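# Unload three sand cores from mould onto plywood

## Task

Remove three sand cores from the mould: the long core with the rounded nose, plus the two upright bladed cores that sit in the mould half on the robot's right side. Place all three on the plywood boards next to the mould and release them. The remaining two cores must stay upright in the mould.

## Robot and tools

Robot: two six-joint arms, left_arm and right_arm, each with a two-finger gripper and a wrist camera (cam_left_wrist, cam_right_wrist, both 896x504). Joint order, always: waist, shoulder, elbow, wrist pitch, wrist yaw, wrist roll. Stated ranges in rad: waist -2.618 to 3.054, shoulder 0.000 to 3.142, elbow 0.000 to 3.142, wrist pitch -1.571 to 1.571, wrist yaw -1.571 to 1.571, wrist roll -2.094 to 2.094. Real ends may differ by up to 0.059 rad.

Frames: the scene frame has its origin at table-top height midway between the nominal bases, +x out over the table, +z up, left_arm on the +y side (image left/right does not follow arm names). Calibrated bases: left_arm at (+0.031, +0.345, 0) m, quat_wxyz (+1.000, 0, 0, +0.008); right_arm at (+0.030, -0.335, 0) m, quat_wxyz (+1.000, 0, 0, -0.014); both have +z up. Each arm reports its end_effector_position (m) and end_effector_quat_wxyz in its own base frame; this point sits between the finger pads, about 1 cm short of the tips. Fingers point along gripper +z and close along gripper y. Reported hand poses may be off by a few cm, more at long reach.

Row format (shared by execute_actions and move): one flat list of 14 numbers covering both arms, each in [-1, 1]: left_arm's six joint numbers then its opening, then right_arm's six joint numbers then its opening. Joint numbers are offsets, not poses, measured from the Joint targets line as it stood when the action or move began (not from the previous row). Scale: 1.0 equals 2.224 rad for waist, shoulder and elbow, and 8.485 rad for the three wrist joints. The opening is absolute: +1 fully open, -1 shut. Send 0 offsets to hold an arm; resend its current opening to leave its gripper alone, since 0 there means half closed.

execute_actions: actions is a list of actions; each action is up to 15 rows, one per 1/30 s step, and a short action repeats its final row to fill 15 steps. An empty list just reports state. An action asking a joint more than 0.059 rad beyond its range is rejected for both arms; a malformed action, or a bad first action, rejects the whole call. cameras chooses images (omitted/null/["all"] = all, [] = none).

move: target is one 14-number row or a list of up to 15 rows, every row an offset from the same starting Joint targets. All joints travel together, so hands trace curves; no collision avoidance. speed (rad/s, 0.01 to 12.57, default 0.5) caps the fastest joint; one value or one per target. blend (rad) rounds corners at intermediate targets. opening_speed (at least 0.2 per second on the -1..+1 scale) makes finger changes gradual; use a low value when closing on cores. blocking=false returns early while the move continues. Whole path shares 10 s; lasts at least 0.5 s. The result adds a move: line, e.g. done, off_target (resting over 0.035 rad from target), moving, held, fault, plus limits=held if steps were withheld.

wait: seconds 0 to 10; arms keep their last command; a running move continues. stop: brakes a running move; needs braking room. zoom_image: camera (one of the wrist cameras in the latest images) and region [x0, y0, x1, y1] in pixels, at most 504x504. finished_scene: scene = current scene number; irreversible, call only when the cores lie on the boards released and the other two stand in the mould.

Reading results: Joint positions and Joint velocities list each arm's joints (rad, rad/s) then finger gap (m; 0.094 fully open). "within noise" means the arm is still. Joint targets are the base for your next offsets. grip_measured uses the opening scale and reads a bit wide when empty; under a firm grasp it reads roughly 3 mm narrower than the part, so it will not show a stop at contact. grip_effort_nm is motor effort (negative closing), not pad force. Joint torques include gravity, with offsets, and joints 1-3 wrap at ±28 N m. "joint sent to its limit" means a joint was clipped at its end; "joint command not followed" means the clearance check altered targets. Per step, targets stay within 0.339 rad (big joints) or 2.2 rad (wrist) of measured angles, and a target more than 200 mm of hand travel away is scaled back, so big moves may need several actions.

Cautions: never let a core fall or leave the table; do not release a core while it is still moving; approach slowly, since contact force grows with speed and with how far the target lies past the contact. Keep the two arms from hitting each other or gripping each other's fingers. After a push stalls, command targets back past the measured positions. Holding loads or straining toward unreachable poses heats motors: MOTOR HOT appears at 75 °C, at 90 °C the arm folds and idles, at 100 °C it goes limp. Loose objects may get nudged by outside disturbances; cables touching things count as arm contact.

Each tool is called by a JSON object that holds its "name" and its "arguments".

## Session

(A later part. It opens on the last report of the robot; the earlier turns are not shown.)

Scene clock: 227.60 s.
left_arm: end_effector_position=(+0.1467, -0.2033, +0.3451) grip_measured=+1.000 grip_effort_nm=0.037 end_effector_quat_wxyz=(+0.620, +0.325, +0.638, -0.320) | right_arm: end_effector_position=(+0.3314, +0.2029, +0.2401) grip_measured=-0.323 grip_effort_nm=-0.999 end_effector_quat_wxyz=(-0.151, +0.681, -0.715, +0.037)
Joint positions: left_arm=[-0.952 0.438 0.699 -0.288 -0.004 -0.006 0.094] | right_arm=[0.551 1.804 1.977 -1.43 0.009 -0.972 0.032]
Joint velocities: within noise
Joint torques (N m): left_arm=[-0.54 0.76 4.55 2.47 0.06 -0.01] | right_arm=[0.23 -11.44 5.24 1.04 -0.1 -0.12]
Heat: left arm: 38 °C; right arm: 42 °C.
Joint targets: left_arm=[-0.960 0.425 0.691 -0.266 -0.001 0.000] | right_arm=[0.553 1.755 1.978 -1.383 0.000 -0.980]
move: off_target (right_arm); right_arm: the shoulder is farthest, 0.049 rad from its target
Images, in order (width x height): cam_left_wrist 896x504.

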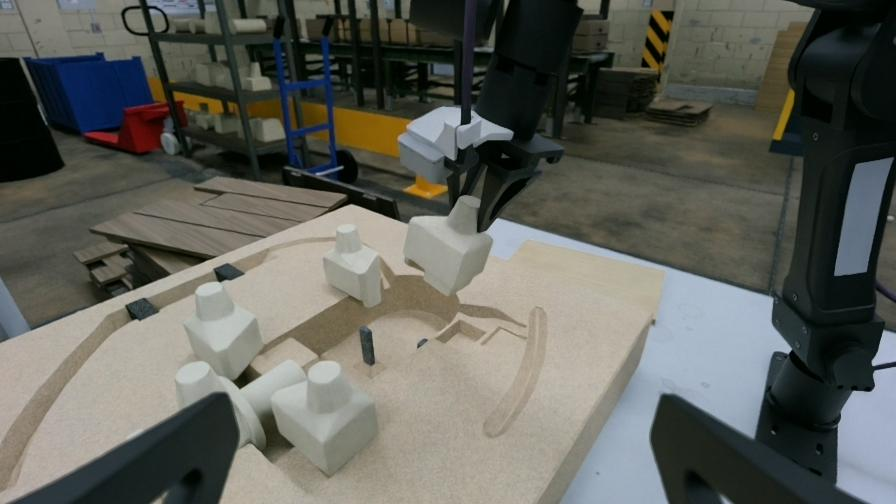

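{"name": "move", "arguments": {"target": [0,0,0,0,0,0,1,-0.6578,-0.0856,-0.4361,0.0754,-0.1815,-0.0377,-0.45], "speed": 0.5}}

Scene clock: 255.07 s.
left_arm: end_effector_position=(+0.1467, -0.2033, +0.3453) grip_measured=+1.000 grip_effort_nm=0.032 end_effector_quat_wxyz=(+0.620, +0.325, +0.638, -0.321) | right_arm: end_effector_position=(+0.3147, -0.1153, +0.2007) grip_measured=-0.323 grip_effort_nm=-1.004 end_effector_quat_wxyz=(+0.615, -0.200, +0.725, +0.236)
Joint positions: left_arm=[-0.952 0.438 0.699 -0.287 -0.004 -0.006 0.094] | right_arm=[-0.91 1.61 1.007 -0.773 -1.437 -1.277 0.032]
Joint velocities: within noise
Joint torques (N m): left_arm=[-0.59 0.72 4.62 2.44 0.07 -0.02] | right_arm=[0.1 -9.37 5.18 0.62 -1.46 -0.26]
Heat: left arm: 42 °C; right arm: 45 °C.
Joint targets: left_arm=[-0.960 0.425 0.691 -0.266 -0.001 0.000] | right_arm=[-0.910 1.565 1.008 -0.743 -1.540 -1.299]
move: off_target (right_arm); right_arm: the wrist yaw is farthest, 0.103 rad from its target

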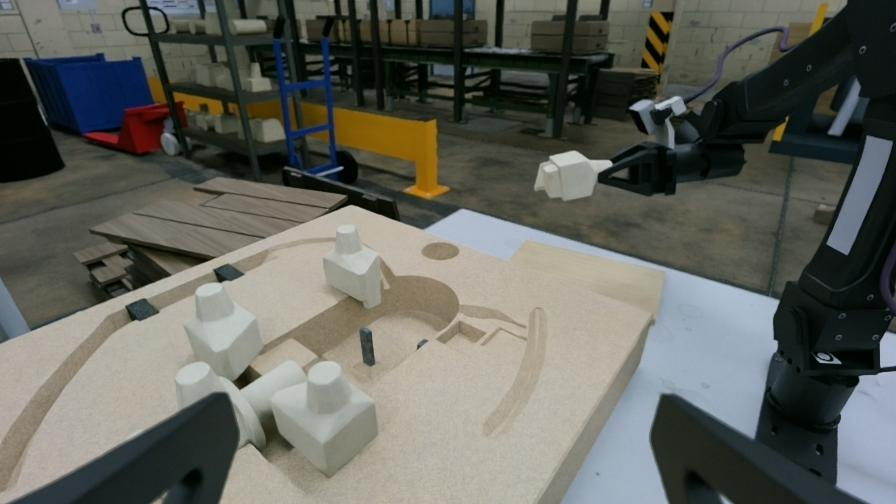

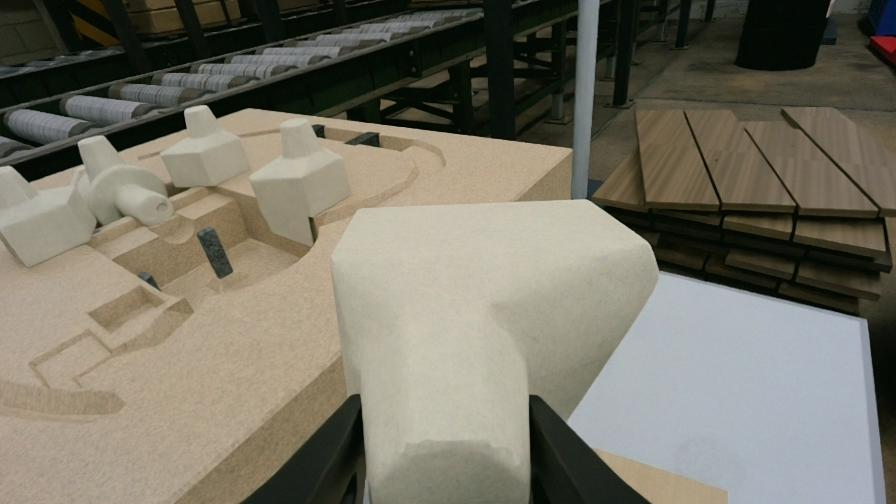

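{"name": "zoom_image", "arguments": {"camera": "cam_left_wrist", "region": [480, 60, 780, 260]}}

Scaled by 1.680.

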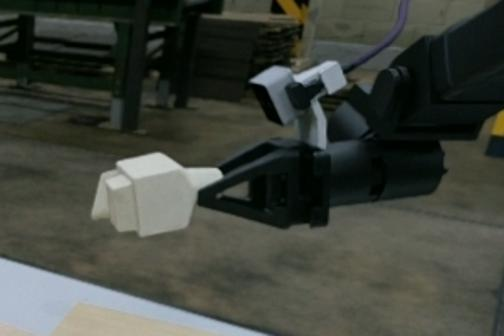

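{"name": "move", "arguments": {"target": [0,0,0,0,0,0,1,0,0.1564,-0.1223,0.0731,-0.0071,0,-0.45], "speed": 0.3}}

{"name": "zoom_image", "arguments": {"camera": "cam_left_wrist", "region": [480, 160, 780, 360]}}

Scene clock: 266.10 s.
left_arm: end_effector_position=(+0.1467, -0.2033, +0.3454) grip_measured=+1.000 grip_effort_nm=0.032 end_effector_quat_wxyz=(+0.620, +0.325, +0.638, -0.321) | right_arm: end_effector_position=(+0.3117, -0.1103, +0.0791) grip_measured=-0.323 grip_effort_nm=-1.004 end_effector_quat_wxyz=(+0.633, -0.215, +0.708, +0.226)
Joint positions: left_arm=[-0.952 0.438 0.699 -0.286 -0.004 -0.006 0.094] | right_arm=[-0.91 1.911 0.735 -0.154 -1.472 -1.28 0.032]
Joint velocities: within noise
Joint torques (N m): left_arm=[-0.53 0.8 4.6 2.44 0.05 -0.01] | right_arm=[0.02 -6.34 3.51 0.66 -1.5 -0.25]
Heat: left arm: 43 °C; right arm: 42 °C.
Joint targets: left_arm=[-0.960 0.425 0.691 -0.265 -0.001 0.000] | right_arm=[-0.910 1.913 0.736 -0.123 -1.577 -1.299]
joint sent to its limit (right arm) — the wrist yaw, lower limit.
move: off_target (right_arm); right_arm: the wrist yaw is farthest, 0.128 rad from its target

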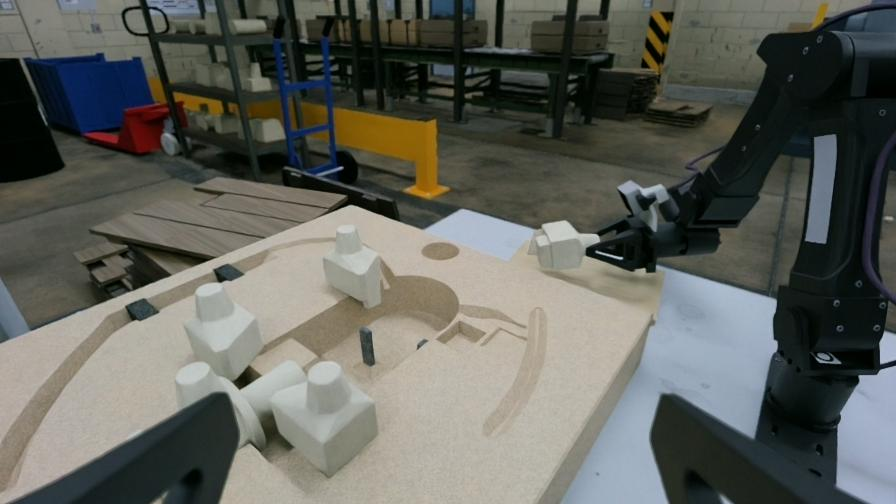

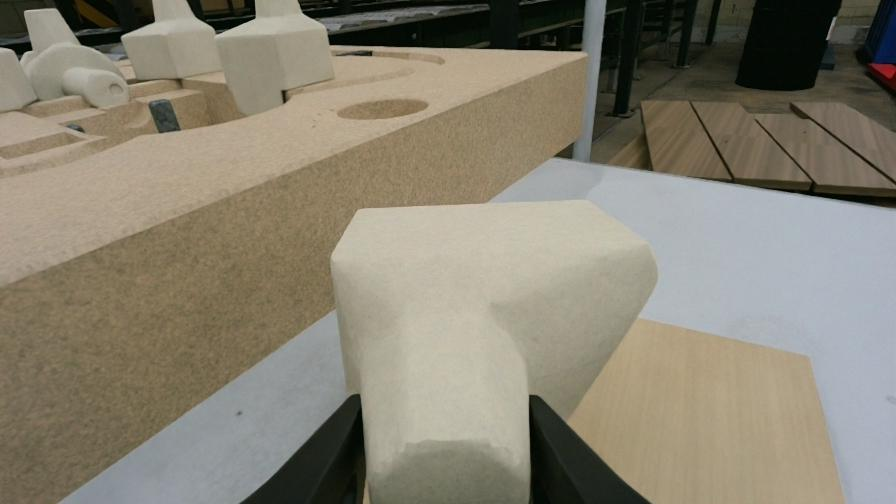

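Scaled by 1.680.

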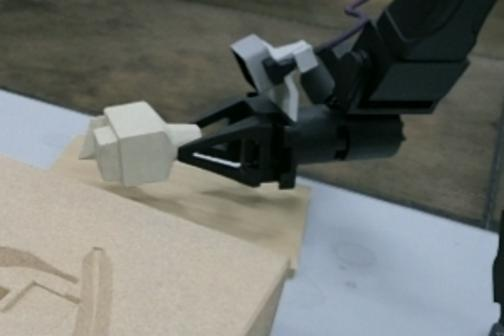

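{"name": "move", "arguments": {"target": [0,0,0,0,0,0,1,0,0.0396,-0.0037,0.0113,0,0,-0.45], "speed": 0.1}}

{"name": "zoom_image", "arguments": {"camera": "cam_left_wrist", "region": [480, 160, 780, 360]}}

Scene clock: 272.30 s.
left_arm: end_effector_position=(+0.1467, -0.2033, +0.3454) grip_measured=+1.000 grip_effort_nm=0.027 end_effector_quat_wxyz=(+0.620, +0.325, +0.638, -0.321) | right_arm: end_effector_position=(+0.3130, -0.1119, +0.0581) grip_measured=-0.323 grip_effort_nm=-0.999 end_effector_quat_wxyz=(+0.634, -0.216, +0.708, +0.225)
Joint positions: left_arm=[-0.952 0.438 0.699 -0.286 -0.004 -0.006 0.094] | right_arm=[-0.91 1.997 0.729 -0.058 -1.473 -1.28 0.032]
Joint velocities: within noise
Joint torques (N m): left_arm=[-0.58 0.79 4.62 2.44 0.07 0.01] | right_arm=[0.02 -6.45 2.96 0.72 -1.48 -0.25]
Heat: left arm: 44 °C; right arm: 41 °C.
Joint targets: left_arm=[-0.960 0.425 0.691 -0.265 -0.001 0.000] | right_arm=[-0.910 2.001 0.728 -0.027 -1.577 -1.299]
move: off_target (right_arm); right_arm: the wrist yaw is farthest, 0.104 rad from its target

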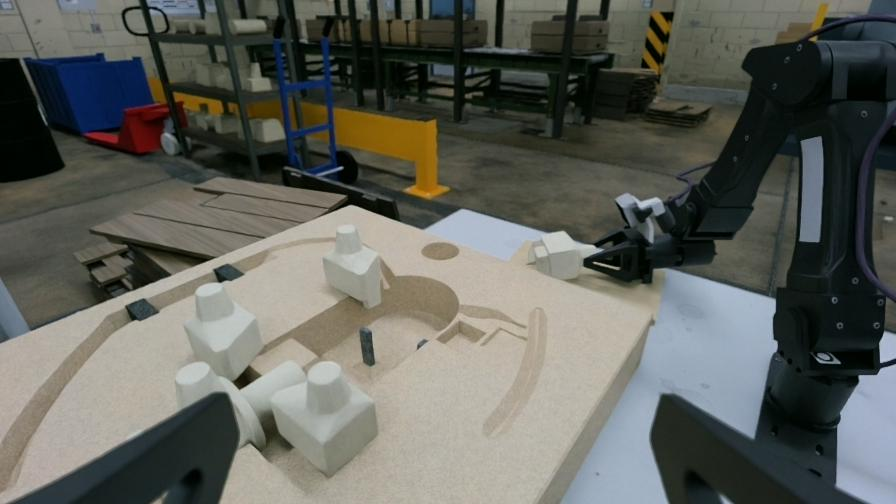

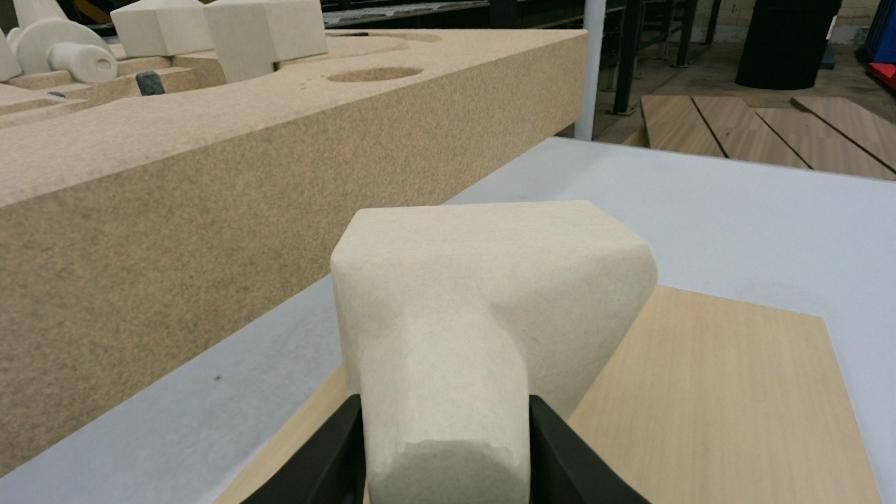

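Scaled by 1.680.

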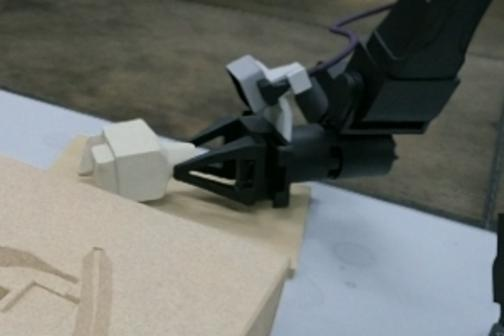

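{"name": "move", "arguments": {"target": [0,0,0,0,0,0,1,0,0.0198,-0.0018,0.0056,0,0,-0.45], "speed": 0.1}}

{"name": "zoom_image", "arguments": {"camera": "cam_left_wrist", "region": [480, 200, 720, 360]}}

Scene clock: 275.47 s.
left_arm: end_effector_position=(+0.1467, -0.2033, +0.3454) grip_measured=+1.000 grip_effort_nm=0.037 end_effector_quat_wxyz=(+0.620, +0.325, +0.638, -0.321) | right_arm: end_effector_position=(+0.3137, -0.1126, +0.0500) grip_measured=-0.323 grip_effort_nm=-1.009 end_effector_quat_wxyz=(+0.638, -0.218, +0.704, +0.224)
Joint positions: left_arm=[-0.952 0.438 0.699 -0.286 -0.004 -0.006 0.094] | right_arm=[-0.91 2.037 0.729 -0.011 -1.482 -1.281 0.032]
Joint velocities: within noise
Joint torques (N m): left_arm=[-0.53 0.77 4.6 2.45 0.06 0] | right_arm=[0.01 -6.3 2.48 0.68 -1.39 -0.24]
Heat: left arm: 44 °C; right arm: 40 °C.
Joint targets: left_arm=[-0.960 0.425 0.691 -0.265 -0.001 0.000] | right_arm=[-0.910 2.045 0.724 0.020 -1.577 -1.299]
move: off_target (right_arm); right_arm: the wrist yaw is farthest, 0.095 rad from its target

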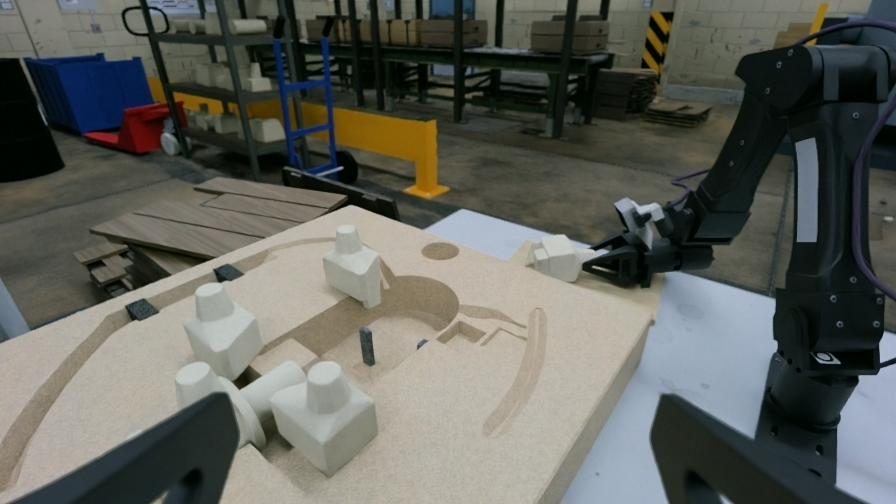

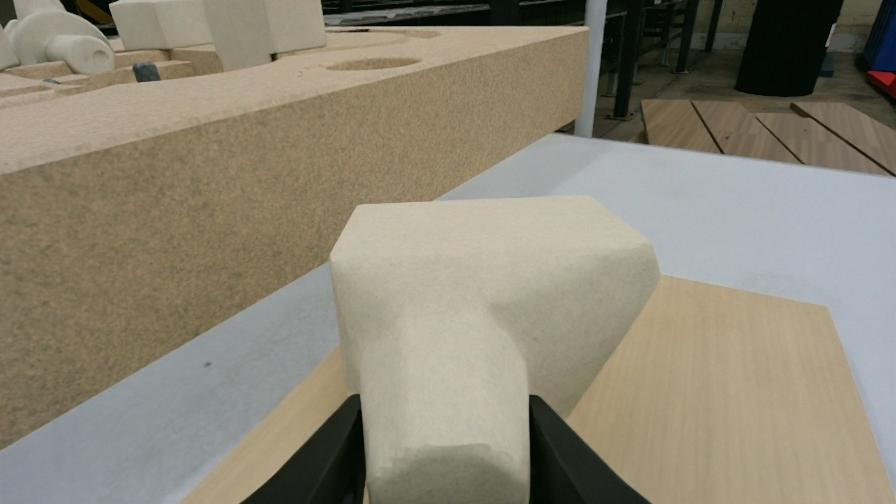

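Scaled by 2.100.

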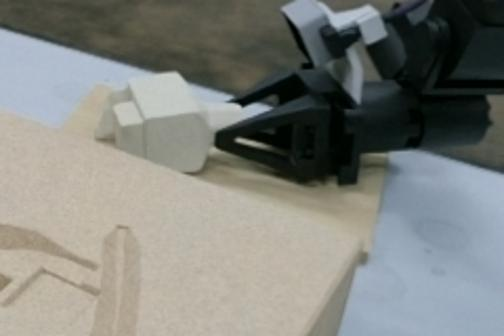

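{"name": "move", "arguments": {"target": [0,0,0,0,0,0,1,0,0.0132,-0.0012,0.004,0,0,-0.45], "speed": 0.1, "cameras": ["cam_left_wrist"]}}

{"name": "move", "arguments": {"target": [0,0,0,0,0,0,1,0,0.008,-0.0008,0.0025,0,0,-0.45], "speed": 0.1, "cameras": ["cam_left_wrist","cam_right_wrist"]}}

{"name": "zoom_image", "arguments": {"camera": "cam_left_wrist", "region": [480, 200, 720, 360]}}

Scene clock: 279.40 s.
left_arm: end_effector_position=(+0.1467, -0.2033, +0.3454) grip_measured=+1.000 grip_effort_nm=0.022 end_effector_quat_wxyz=(+0.620, +0.325, +0.638, -0.321) | right_arm: end_effector_position=(+0.3144, -0.1132, +0.0478) grip_measured=-0.323 grip_effort_nm=-1.004 end_effector_quat_wxyz=(+0.645, -0.225, +0.696, +0.220)
Joint positions: left_arm=[-0.952 0.438 0.699 -0.286 -0.004 -0.006 0.094] | right_arm=[-0.91 2.06 0.729 0.028 -1.498 -1.286 0.032]
Joint velocities: within noise
Joint torques (N m): left_arm=[-0.59 0.77 4.59 2.43 0.05 0.01] | right_arm=[0.01 -5.89 2.22 0.65 -1.22 -0.18]
Heat: left arm: 44 °C; right arm: 40 °C.
Joint targets: left_arm=[-0.960 0.425 0.691 -0.265 -0.001 0.000] | right_arm=[-0.910 2.074 0.721 0.054 -1.577 -1.299]
move: off_target (right_arm); right_arm: the wrist yaw is farthest, 0.079 rad from its target
Images, in order (width x height): cam_left_wrist 896x504.

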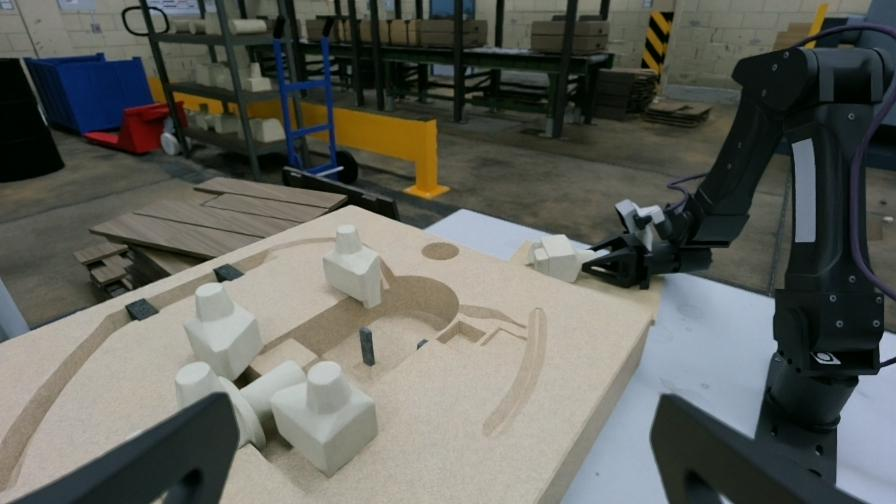

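Scene clock: 280.23 s.
left_arm: end_effector_position=(+0.1467, -0.2033, +0.3454) grip_measured=+1.000 grip_effort_nm=0.032 end_effector_quat_wxyz=(+0.620, +0.325, +0.638, -0.321) | right_arm: end_effector_position=(+0.3150, -0.1137, +0.0477) grip_measured=-0.323 grip_effort_nm=-1.004 end_effector_quat_wxyz=(+0.652, -0.232, +0.689, +0.216)
Joint positions: left_arm=[-0.952 0.438 0.699 -0.286 -0.004 -0.006 0.094] | right_arm=[-0.91 2.071 0.729 0.056 -1.512 -1.291 0.032]
Joint velocities: within noise
Joint torques (N m): left_arm=[-0.5 0.72 4.63 2.45 0.07 0] | right_arm=[0.02 -5.48 2.03 0.62 -1.09 -0.14]
Heat: left arm: 45 °C; right arm: 40 °C.
Joint targets: left_arm=[-0.960 0.425 0.691 -0.265 -0.001 0.000] | right_arm=[-0.910 2.092 0.719 0.076 -1.577 -1.299]
move: off_target (right_arm); right_arm: the wrist yaw is farthest, 0.065 rad from its target

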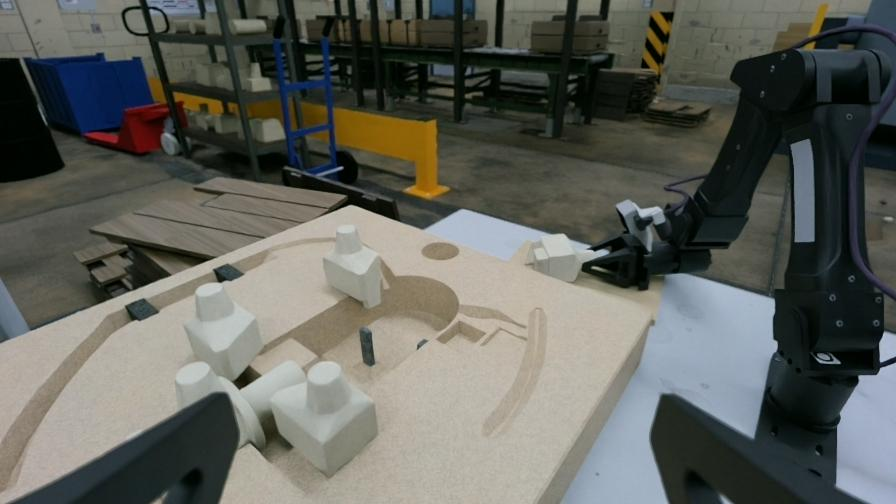

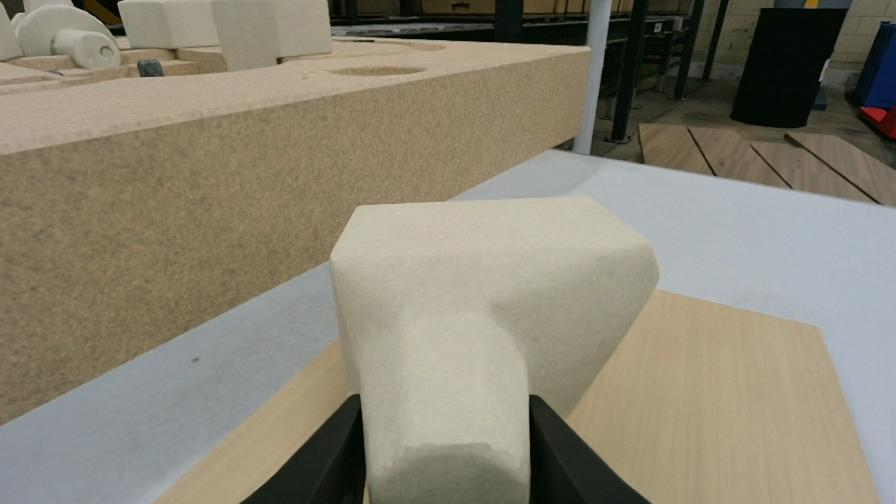

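Scaled by 2.100.

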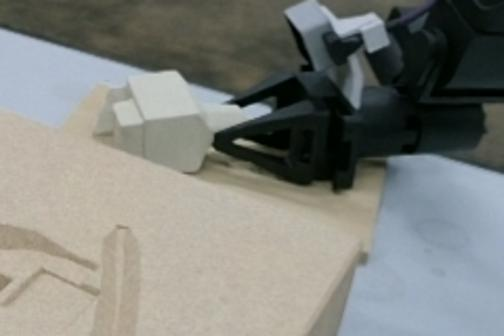

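{"name": "move", "arguments": {"target": [0,0,0,0,0,0,1,0,0,0,0,0,0,0.4], "opening_speed": 0.4}}

{"name": "zoom_image", "arguments": {"camera": "cam_left_wrist", "region": [480, 200, 720, 360]}}

Scene clock: 287.93 s.
left_arm: end_effector_position=(+0.1467, -0.2033, +0.3454) grip_measured=+1.000 grip_effort_nm=0.037 end_effector_quat_wxyz=(+0.620, +0.325, +0.638, -0.321) | right_arm: end_effector_position=(+0.3150, -0.1135, +0.0482) grip_measured=+0.397 grip_effort_nm=0.178 end_effector_quat_wxyz=(+0.654, -0.233, +0.686, +0.216)
Joint positions: left_arm=[-0.952 0.438 0.699 -0.286 -0.004 -0.006 0.094] | right_arm=[-0.91 2.074 0.729 0.061 -1.518 -1.293 0.066]
Joint velocities: within noise
Joint torques (N m): left_arm=[-0.59 0.77 4.6 2.46 0.09 0] | right_arm=[0.01 -5.67 2 0.56 -1.04 -0.12]
Heat: left arm: 45 °C; right arm: 39 °C.
Joint targets: left_arm=[-0.960 0.425 0.691 -0.265 -0.001 0.000] | right_arm=[-0.910 2.092 0.719 0.076 -1.577 -1.299]
move: off_target (right_arm); right_arm: the wrist yaw is farthest, 0.059 rad from its target

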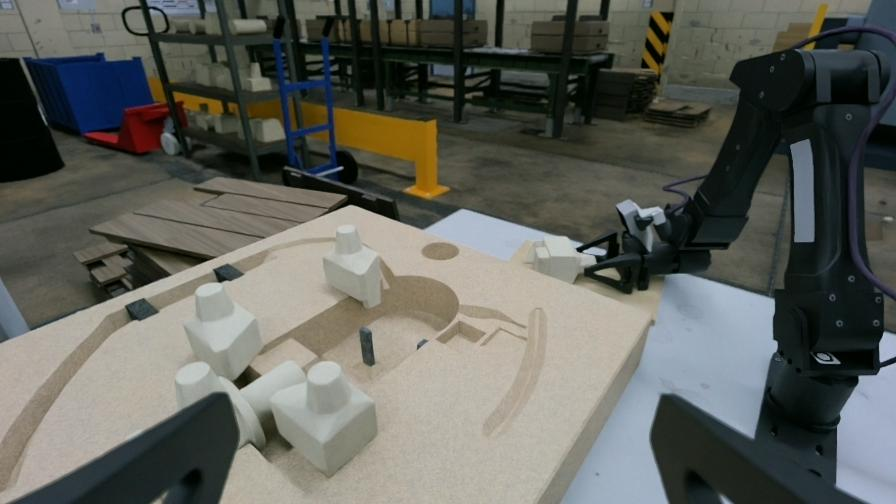

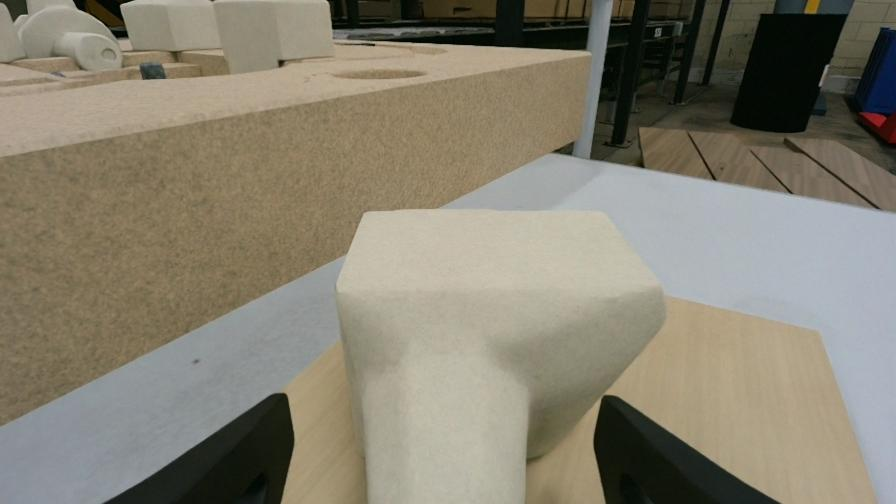

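Scaled by 2.100.

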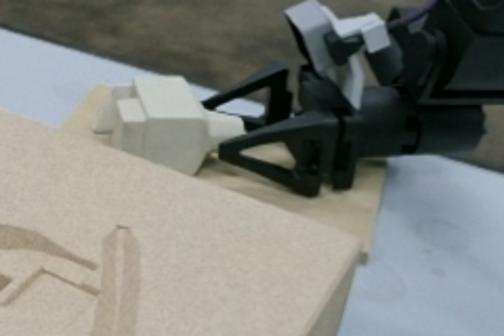

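{"name": "move", "arguments": {"target": [[0,0,0,0,0,0,1,0,-0.1785,0.0522,-0.0609,0,0,0.4],[0,0,0,0,0,0,1,0.6452,-0.092,0.2035,0.0778,0.2444,0.1531,0.8]], "speed": [0.3,0.9]}}

Scene clock: 367.33 s.
left_arm: end_effector_position=(+0.1467, -0.2033, +0.3455) grip_measured=+1.000 grip_effort_nm=0.027 end_effector_quat_wxyz=(+0.620, +0.325, +0.638, -0.321) | right_arm: end_effector_position=(+0.5151, +0.2047, +0.2479) grip_measured=+0.797 grip_effort_nm=0.173 end_effector_quat_wxyz=(+0.701, -0.021, +0.713, +0.003)
Joint positions: left_arm=[-0.952 0.438 0.699 -0.286 -0.004 -0.006 0.094] | right_arm=[0.53 1.871 1.143 0.707 0.496 -0.015 0.084]
Joint velocities: within noise
Joint torques (N m): left_arm=[-0.54 0.79 4.66 2.45 0.08 -0.01] | right_arm=[-0.51 -7.31 8.18 1.74 0.01 0.12]
Heat: left arm: 49 °C; right arm: 38 °C.
Joint targets: left_arm=[-0.960 0.425 0.691 -0.265 -0.001 0.000] | right_arm=[0.525 1.887 1.172 0.736 0.497 0.000]
move: done

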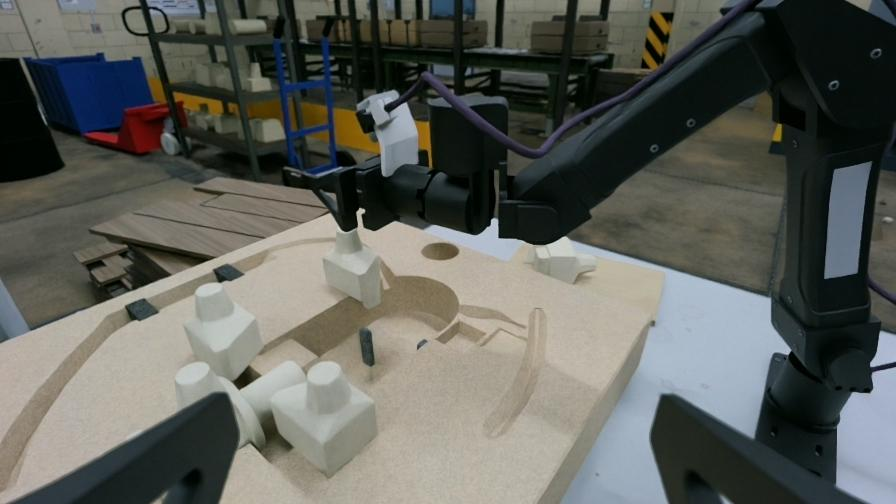

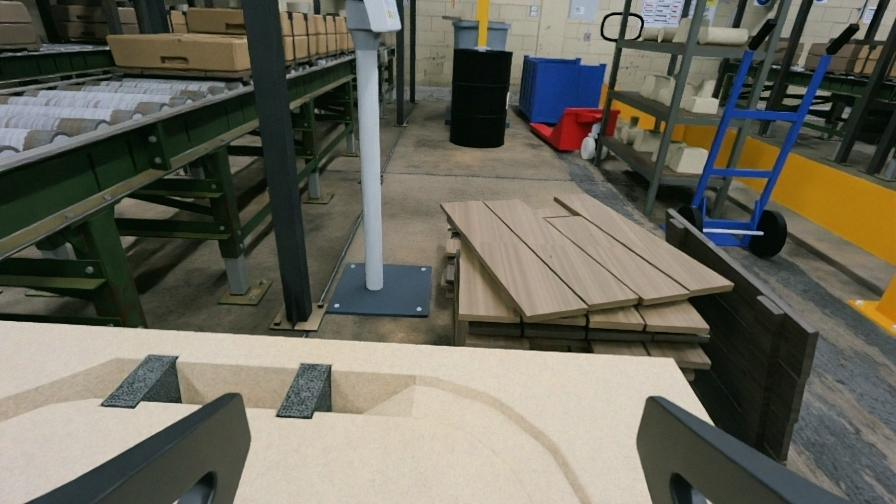

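{"name": "zoom_image", "arguments": {"camera": "cam_left_wrist", "region": [260, 130, 460, 330]}}

Scaled by 2.520.

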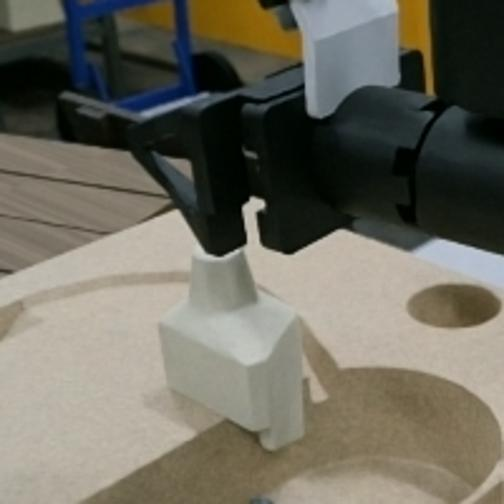

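{"name": "move", "arguments": {"target": [0,0,0,0,0,0,1,-0.005,0.0778,-0.0288,0.0303,0,0,0.8], "speed": 0.3}}

{"name": "zoom_image", "arguments": {"camera": "cam_left_wrist", "region": [260, 130, 460, 330]}}

Scene clock: 389.87 s.
left_arm: end_effector_position=(+0.1467, -0.2033, +0.3455) grip_measured=+1.000 grip_effort_nm=0.032 end_effector_quat_wxyz=(+0.620, +0.325, +0.638, -0.321) | right_arm: end_effector_position=(+0.5293, +0.2071, +0.1984) grip_measured=+0.797 grip_effort_nm=0.183 end_effector_quat_wxyz=(+0.716, -0.008, +0.698, +0.009)
Joint positions: left_arm=[-0.952 0.438 0.699 -0.286 -0.004 -0.006 0.094] | right_arm=[0.521 2.049 1.114 0.965 0.497 -0.014 0.084]
Joint velocities: within noise
Joint torques (N m): left_arm=[-0.51 0.66 4.57 2.43 0.07 -0.02] | right_arm=[-0.61 -8.49 4.85 1.69 -0.02 0.11]
Heat: left arm: 50 °C; right arm: 41 °C.
Joint targets: left_arm=[-0.960 0.425 0.691 -0.265 -0.001 0.000] | right_arm=[0.514 2.060 1.108 0.993 0.497 0.000]
move: done

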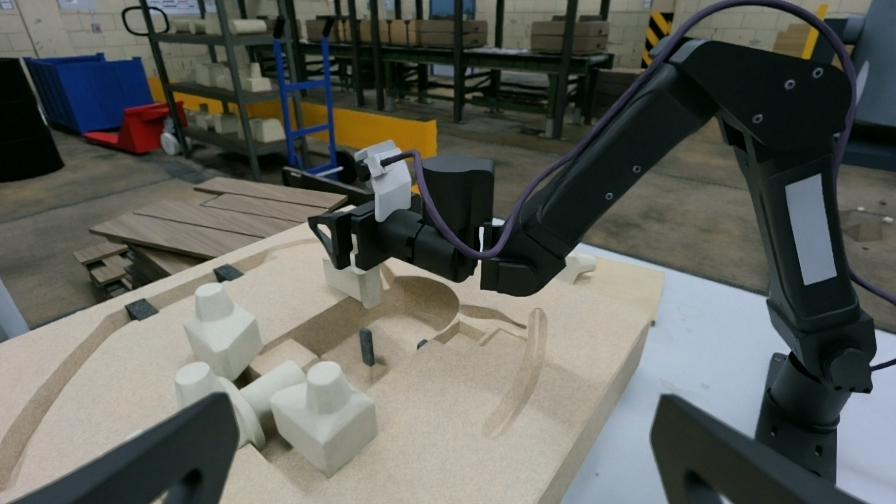

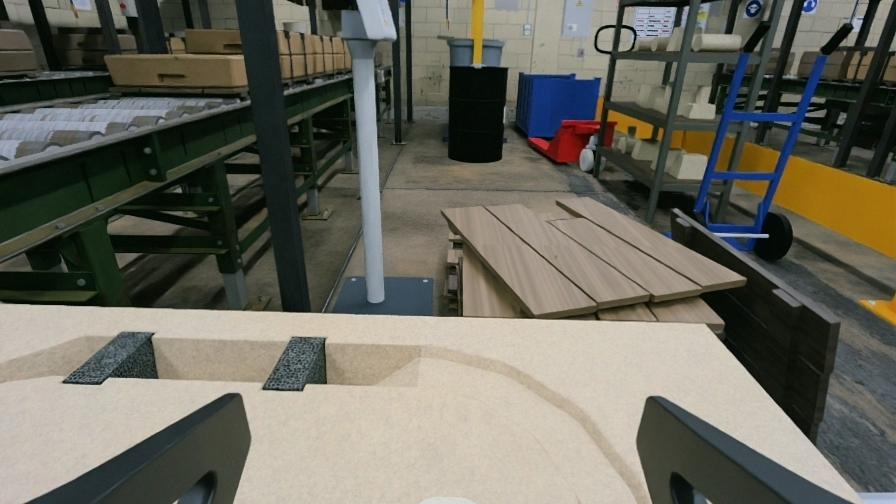

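Scaled by 2.520.

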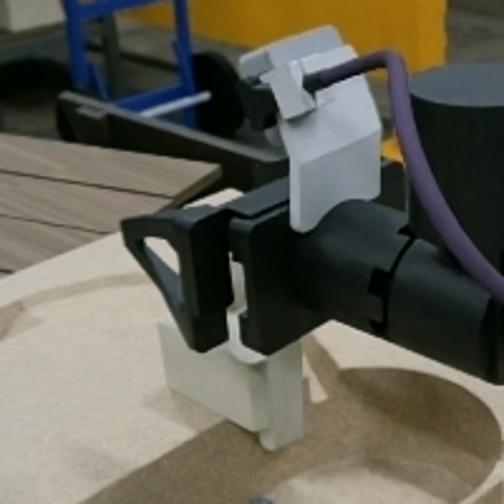

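{"name": "move", "arguments": {"target": [0,0,0,0,0,0,1,0,0.0346,-0.0243,0.0114,0,0,0.8], "speed": 0.2}}

{"name": "zoom_image", "arguments": {"camera": "cam_left_wrist", "region": [260, 130, 460, 330]}}

Scene clock: 397.60 s.
left_arm: end_effector_position=(+0.1467, -0.2033, +0.3455) grip_measured=+1.000 grip_effort_nm=0.032 end_effector_quat_wxyz=(+0.620, +0.325, +0.638, -0.321) | right_arm: end_effector_position=(+0.5250, +0.2046, +0.1574) grip_measured=+0.797 grip_effort_nm=0.173 end_effector_quat_wxyz=(+0.706, -0.014, +0.708, +0.003)
Joint positions: left_arm=[-0.952 0.438 0.699 -0.286 -0.004 -0.006 0.094] | right_arm=[0.521 2.125 1.06 1.062 0.497 -0.014 0.084]
Joint velocities: within noise
Joint torques (N m): left_arm=[-0.61 0.77 4.6 2.47 0.07 0.01] | right_arm=[-0.62 -8.5 4.4 1.73 -0.01 0.11]
Heat: left arm: 50 °C; right arm: 42 °C.
Joint targets: left_arm=[-0.960 0.425 0.691 -0.265 -0.001 0.000] | right_arm=[0.514 2.137 1.054 1.089 0.497 0.000]
move: done

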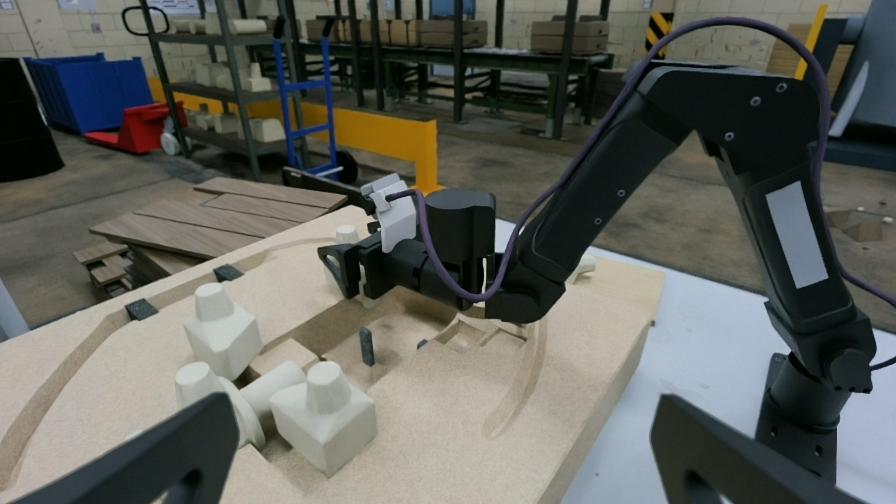

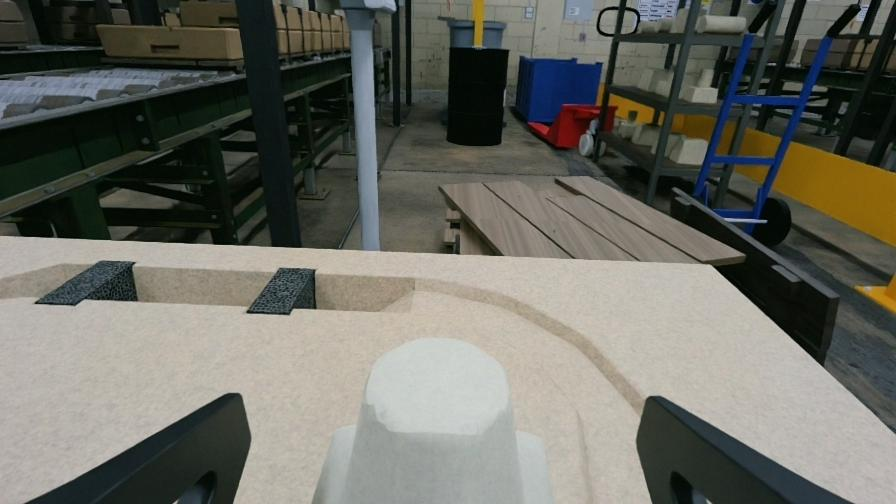

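Scaled by 2.520.

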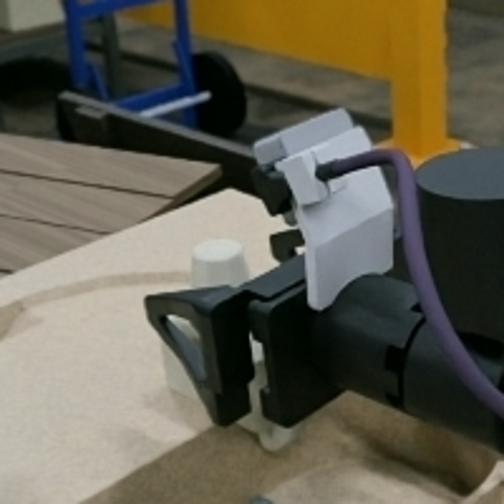

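{"name": "move", "arguments": {"target": [0,0,0,0,0,0,1,0,0,0,0,0,0,0.0], "opening_speed": 1.0, "cameras": []}}

{"name": "move", "arguments": {"target": [0,0,0,0,0,0,1,0,0,0,0,0,0,-0.5], "opening_speed": 0.25}}

Scene clock: 401.97 s.
left_arm: end_effector_position=(+0.1467, -0.2033, +0.3455) grip_measured=+1.000 grip_effort_nm=0.032 end_effector_quat_wxyz=(+0.620, +0.325, +0.638, -0.321) | right_arm: end_effector_position=(+0.5249, +0.2069, +0.1594) grip_measured=+0.003 grip_effort_nm=-0.154 end_effector_quat_wxyz=(+0.709, -0.016, +0.705, +0.010)
Joint positions: left_arm=[-0.952 0.438 0.699 -0.286 -0.004 -0.006 0.094] | right_arm=[0.521 2.125 1.06 1.071 0.485 -0.012 0.047]
Joint velocities: within noise
Joint torques (N m): left_arm=[-0.53 0.77 4.64 2.46 0.04 0.02] | right_arm=[-0.61 -8.49 4.42 1.62 0.11 0.09]
Heat: left arm: 50 °C; right arm: 41 °C.
Joint targets: left_arm=[-0.960 0.425 0.691 -0.266 -0.001 0.000] | right_arm=[0.514 2.137 1.054 1.089 0.497 0.000]
move: done
No camera images: "cameras" was empty.

Scene clock: 404.17 s.
left_arm: end_effector_position=(+0.1467, -0.2033, +0.3455) grip_measured=+1.000 grip_effort_nm=0.037 end_effector_quat_wxyz=(+0.620, +0.325, +0.638, -0.321) | right_arm: end_effector_position=(+0.5245, +0.2072, +0.1601) grip_measured=-0.087 grip_effort_nm=-1.004 end_effector_quat_wxyz=(+0.710, -0.015, +0.704, +0.010)
Joint positions: left_arm=[-0.952 0.438 0.699 -0.286 -0.004 -0.006 0.094] | right_arm=[0.523 2.125 1.06 1.074 0.488 -0.012 0.043]
Joint velocities: within noise
Joint torques (N m): left_arm=[-0.57 0.69 4.6 2.45 0.05 0.01] | right_arm=[-0.76 -8.5 4.42 1.6 0.08 0.08]
Heat: left arm: 50 °C; right arm: 41 °C.
Joint targets: left_arm=[-0.960 0.425 0.691 -0.266 -0.001 0.000] | right_arm=[0.514 2.137 1.054 1.090 0.497 0.000]
move: done

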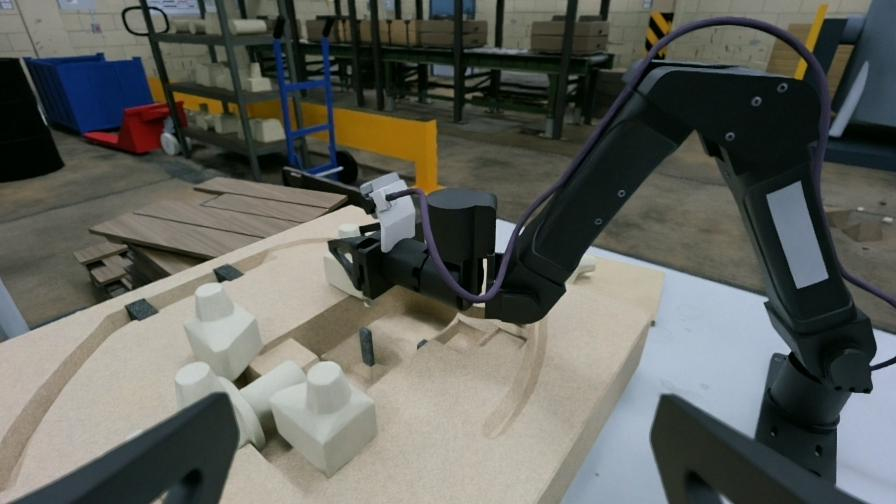

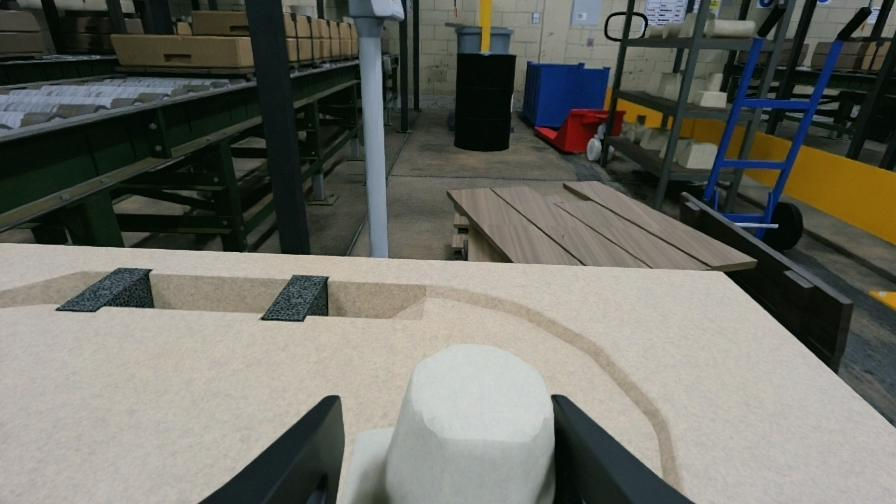

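{"name": "move", "arguments": {"target": [[0,0,0,0,0,0,1,0,0,0,0,0,0,0.6],[0,0,0,0,0,0,1,0.004,-0.0969,0.1191,-0.1028,0,0.02,0.6]], "opening_speed": 1.5}}

Scene clock: 420.07 s.
left_arm: end_effector_position=(+0.1467, -0.2033, +0.3455) grip_measured=+1.000 grip_effort_nm=0.037 end_effector_quat_wxyz=(+0.620, +0.325, +0.638, -0.321) | right_arm: end_effector_position=(+0.5218, +0.2041, +0.1598) grip_measured=+0.597 grip_effort_nm=0.178 end_effector_quat_wxyz=(+0.556, -0.021, +0.831, -0.024)
Joint positions: left_arm=[-0.952 0.438 0.699 -0.286 -0.004 -0.006 0.094] | right_arm=[0.523 1.959 1.29 0.22 0.497 0.156 0.075]
Joint velocities: within noise
Joint torques (N m): left_arm=[-0.57 0.81 4.55 2.44 0.06 -0.01] | right_arm=[-0.01 -12.38 8.2 1.36 0.1 0.11]
Heat: left arm: 51 °C; right arm: 43 °C.
Joint targets: left_arm=[-0.960 0.425 0.691 -0.266 -0.001 0.000] | right_arm=[0.523 1.922 1.319 0.217 0.497 0.169]
move: off_target (right_arm); right_arm: the shoulder is farthest, 0.037 rad from its target

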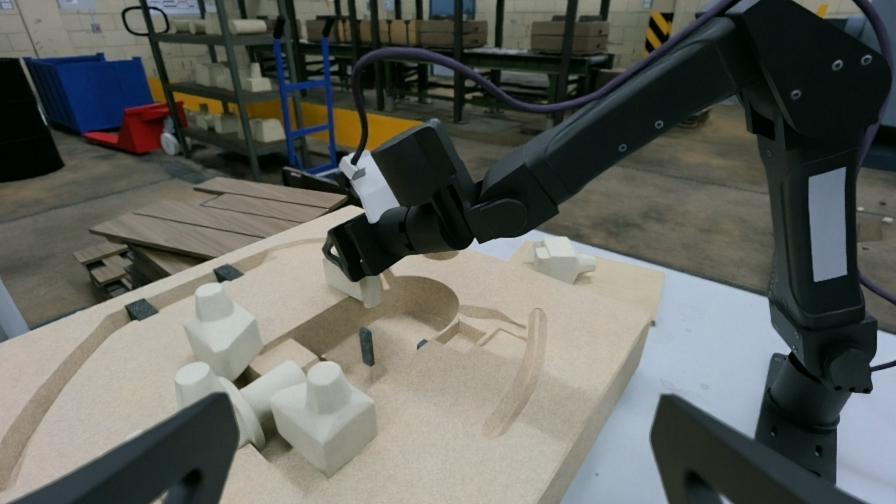

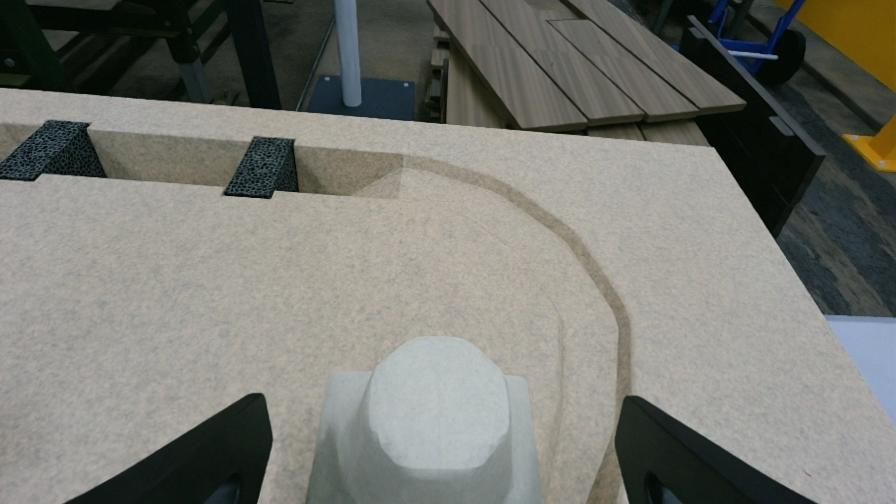

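{"name": "move", "arguments": {"target": [0,0,0,0,0,0,1,0,0,0,0,0,0,-0.5], "opening_speed": 0.4}}

Scene clock: 426.27 s.
left_arm: end_effector_position=(+0.1467, -0.2033, +0.3455) grip_measured=+1.000 grip_effort_nm=0.032 end_effector_quat_wxyz=(+0.620, +0.325, +0.638, -0.321) | right_arm: end_effector_position=(+0.5214, +0.2063, +0.1590) grip_measured=-0.315 grip_effort_nm=-0.999 end_effector_quat_wxyz=(+0.554, -0.024, +0.832, -0.018)
Joint positions: left_arm=[-0.952 0.438 0.699 -0.286 -0.004 -0.006 0.094] | right_arm=[0.523 1.959 1.29 0.219 0.483 0.159 0.032]
Joint velocities: within noise
Joint torques (N m): left_arm=[-0.54 0.75 4.6 2.42 0.05 0.02] | right_arm=[-0.01 -12.38 8.23 1.38 0.22 0.09]
Heat: left arm: 51 °C; right arm: 45 °C.
Joint targets: left_arm=[-0.960 0.425 0.691 -0.266 -0.001 0.000] | right_arm=[0.523 1.922 1.319 0.217 0.497 0.169]
move: off_target (right_arm); right_arm: the shoulder is farthest, 0.037 rad from its target

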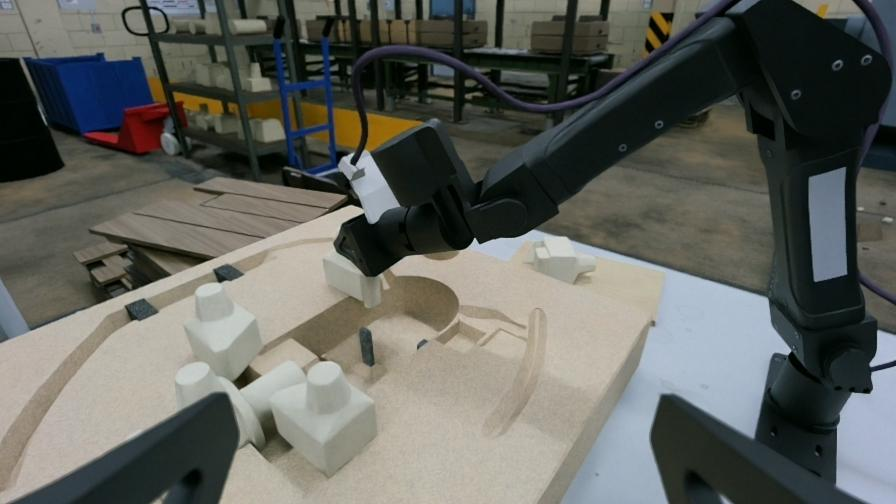

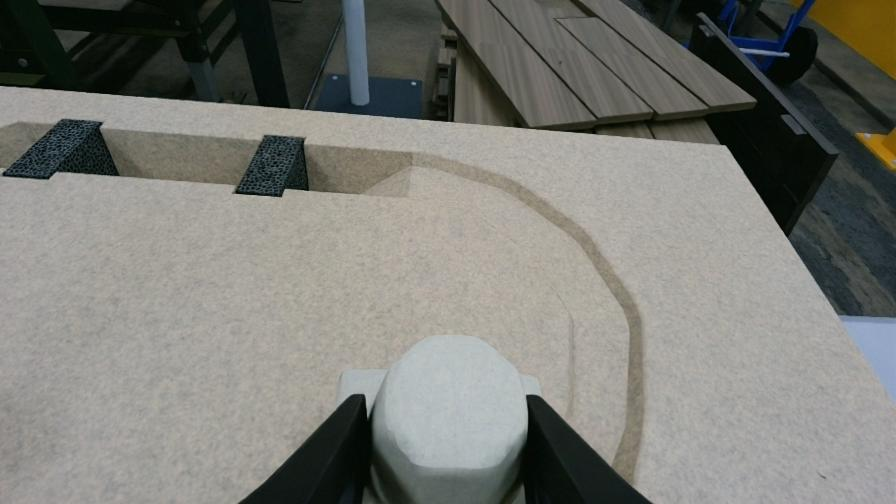

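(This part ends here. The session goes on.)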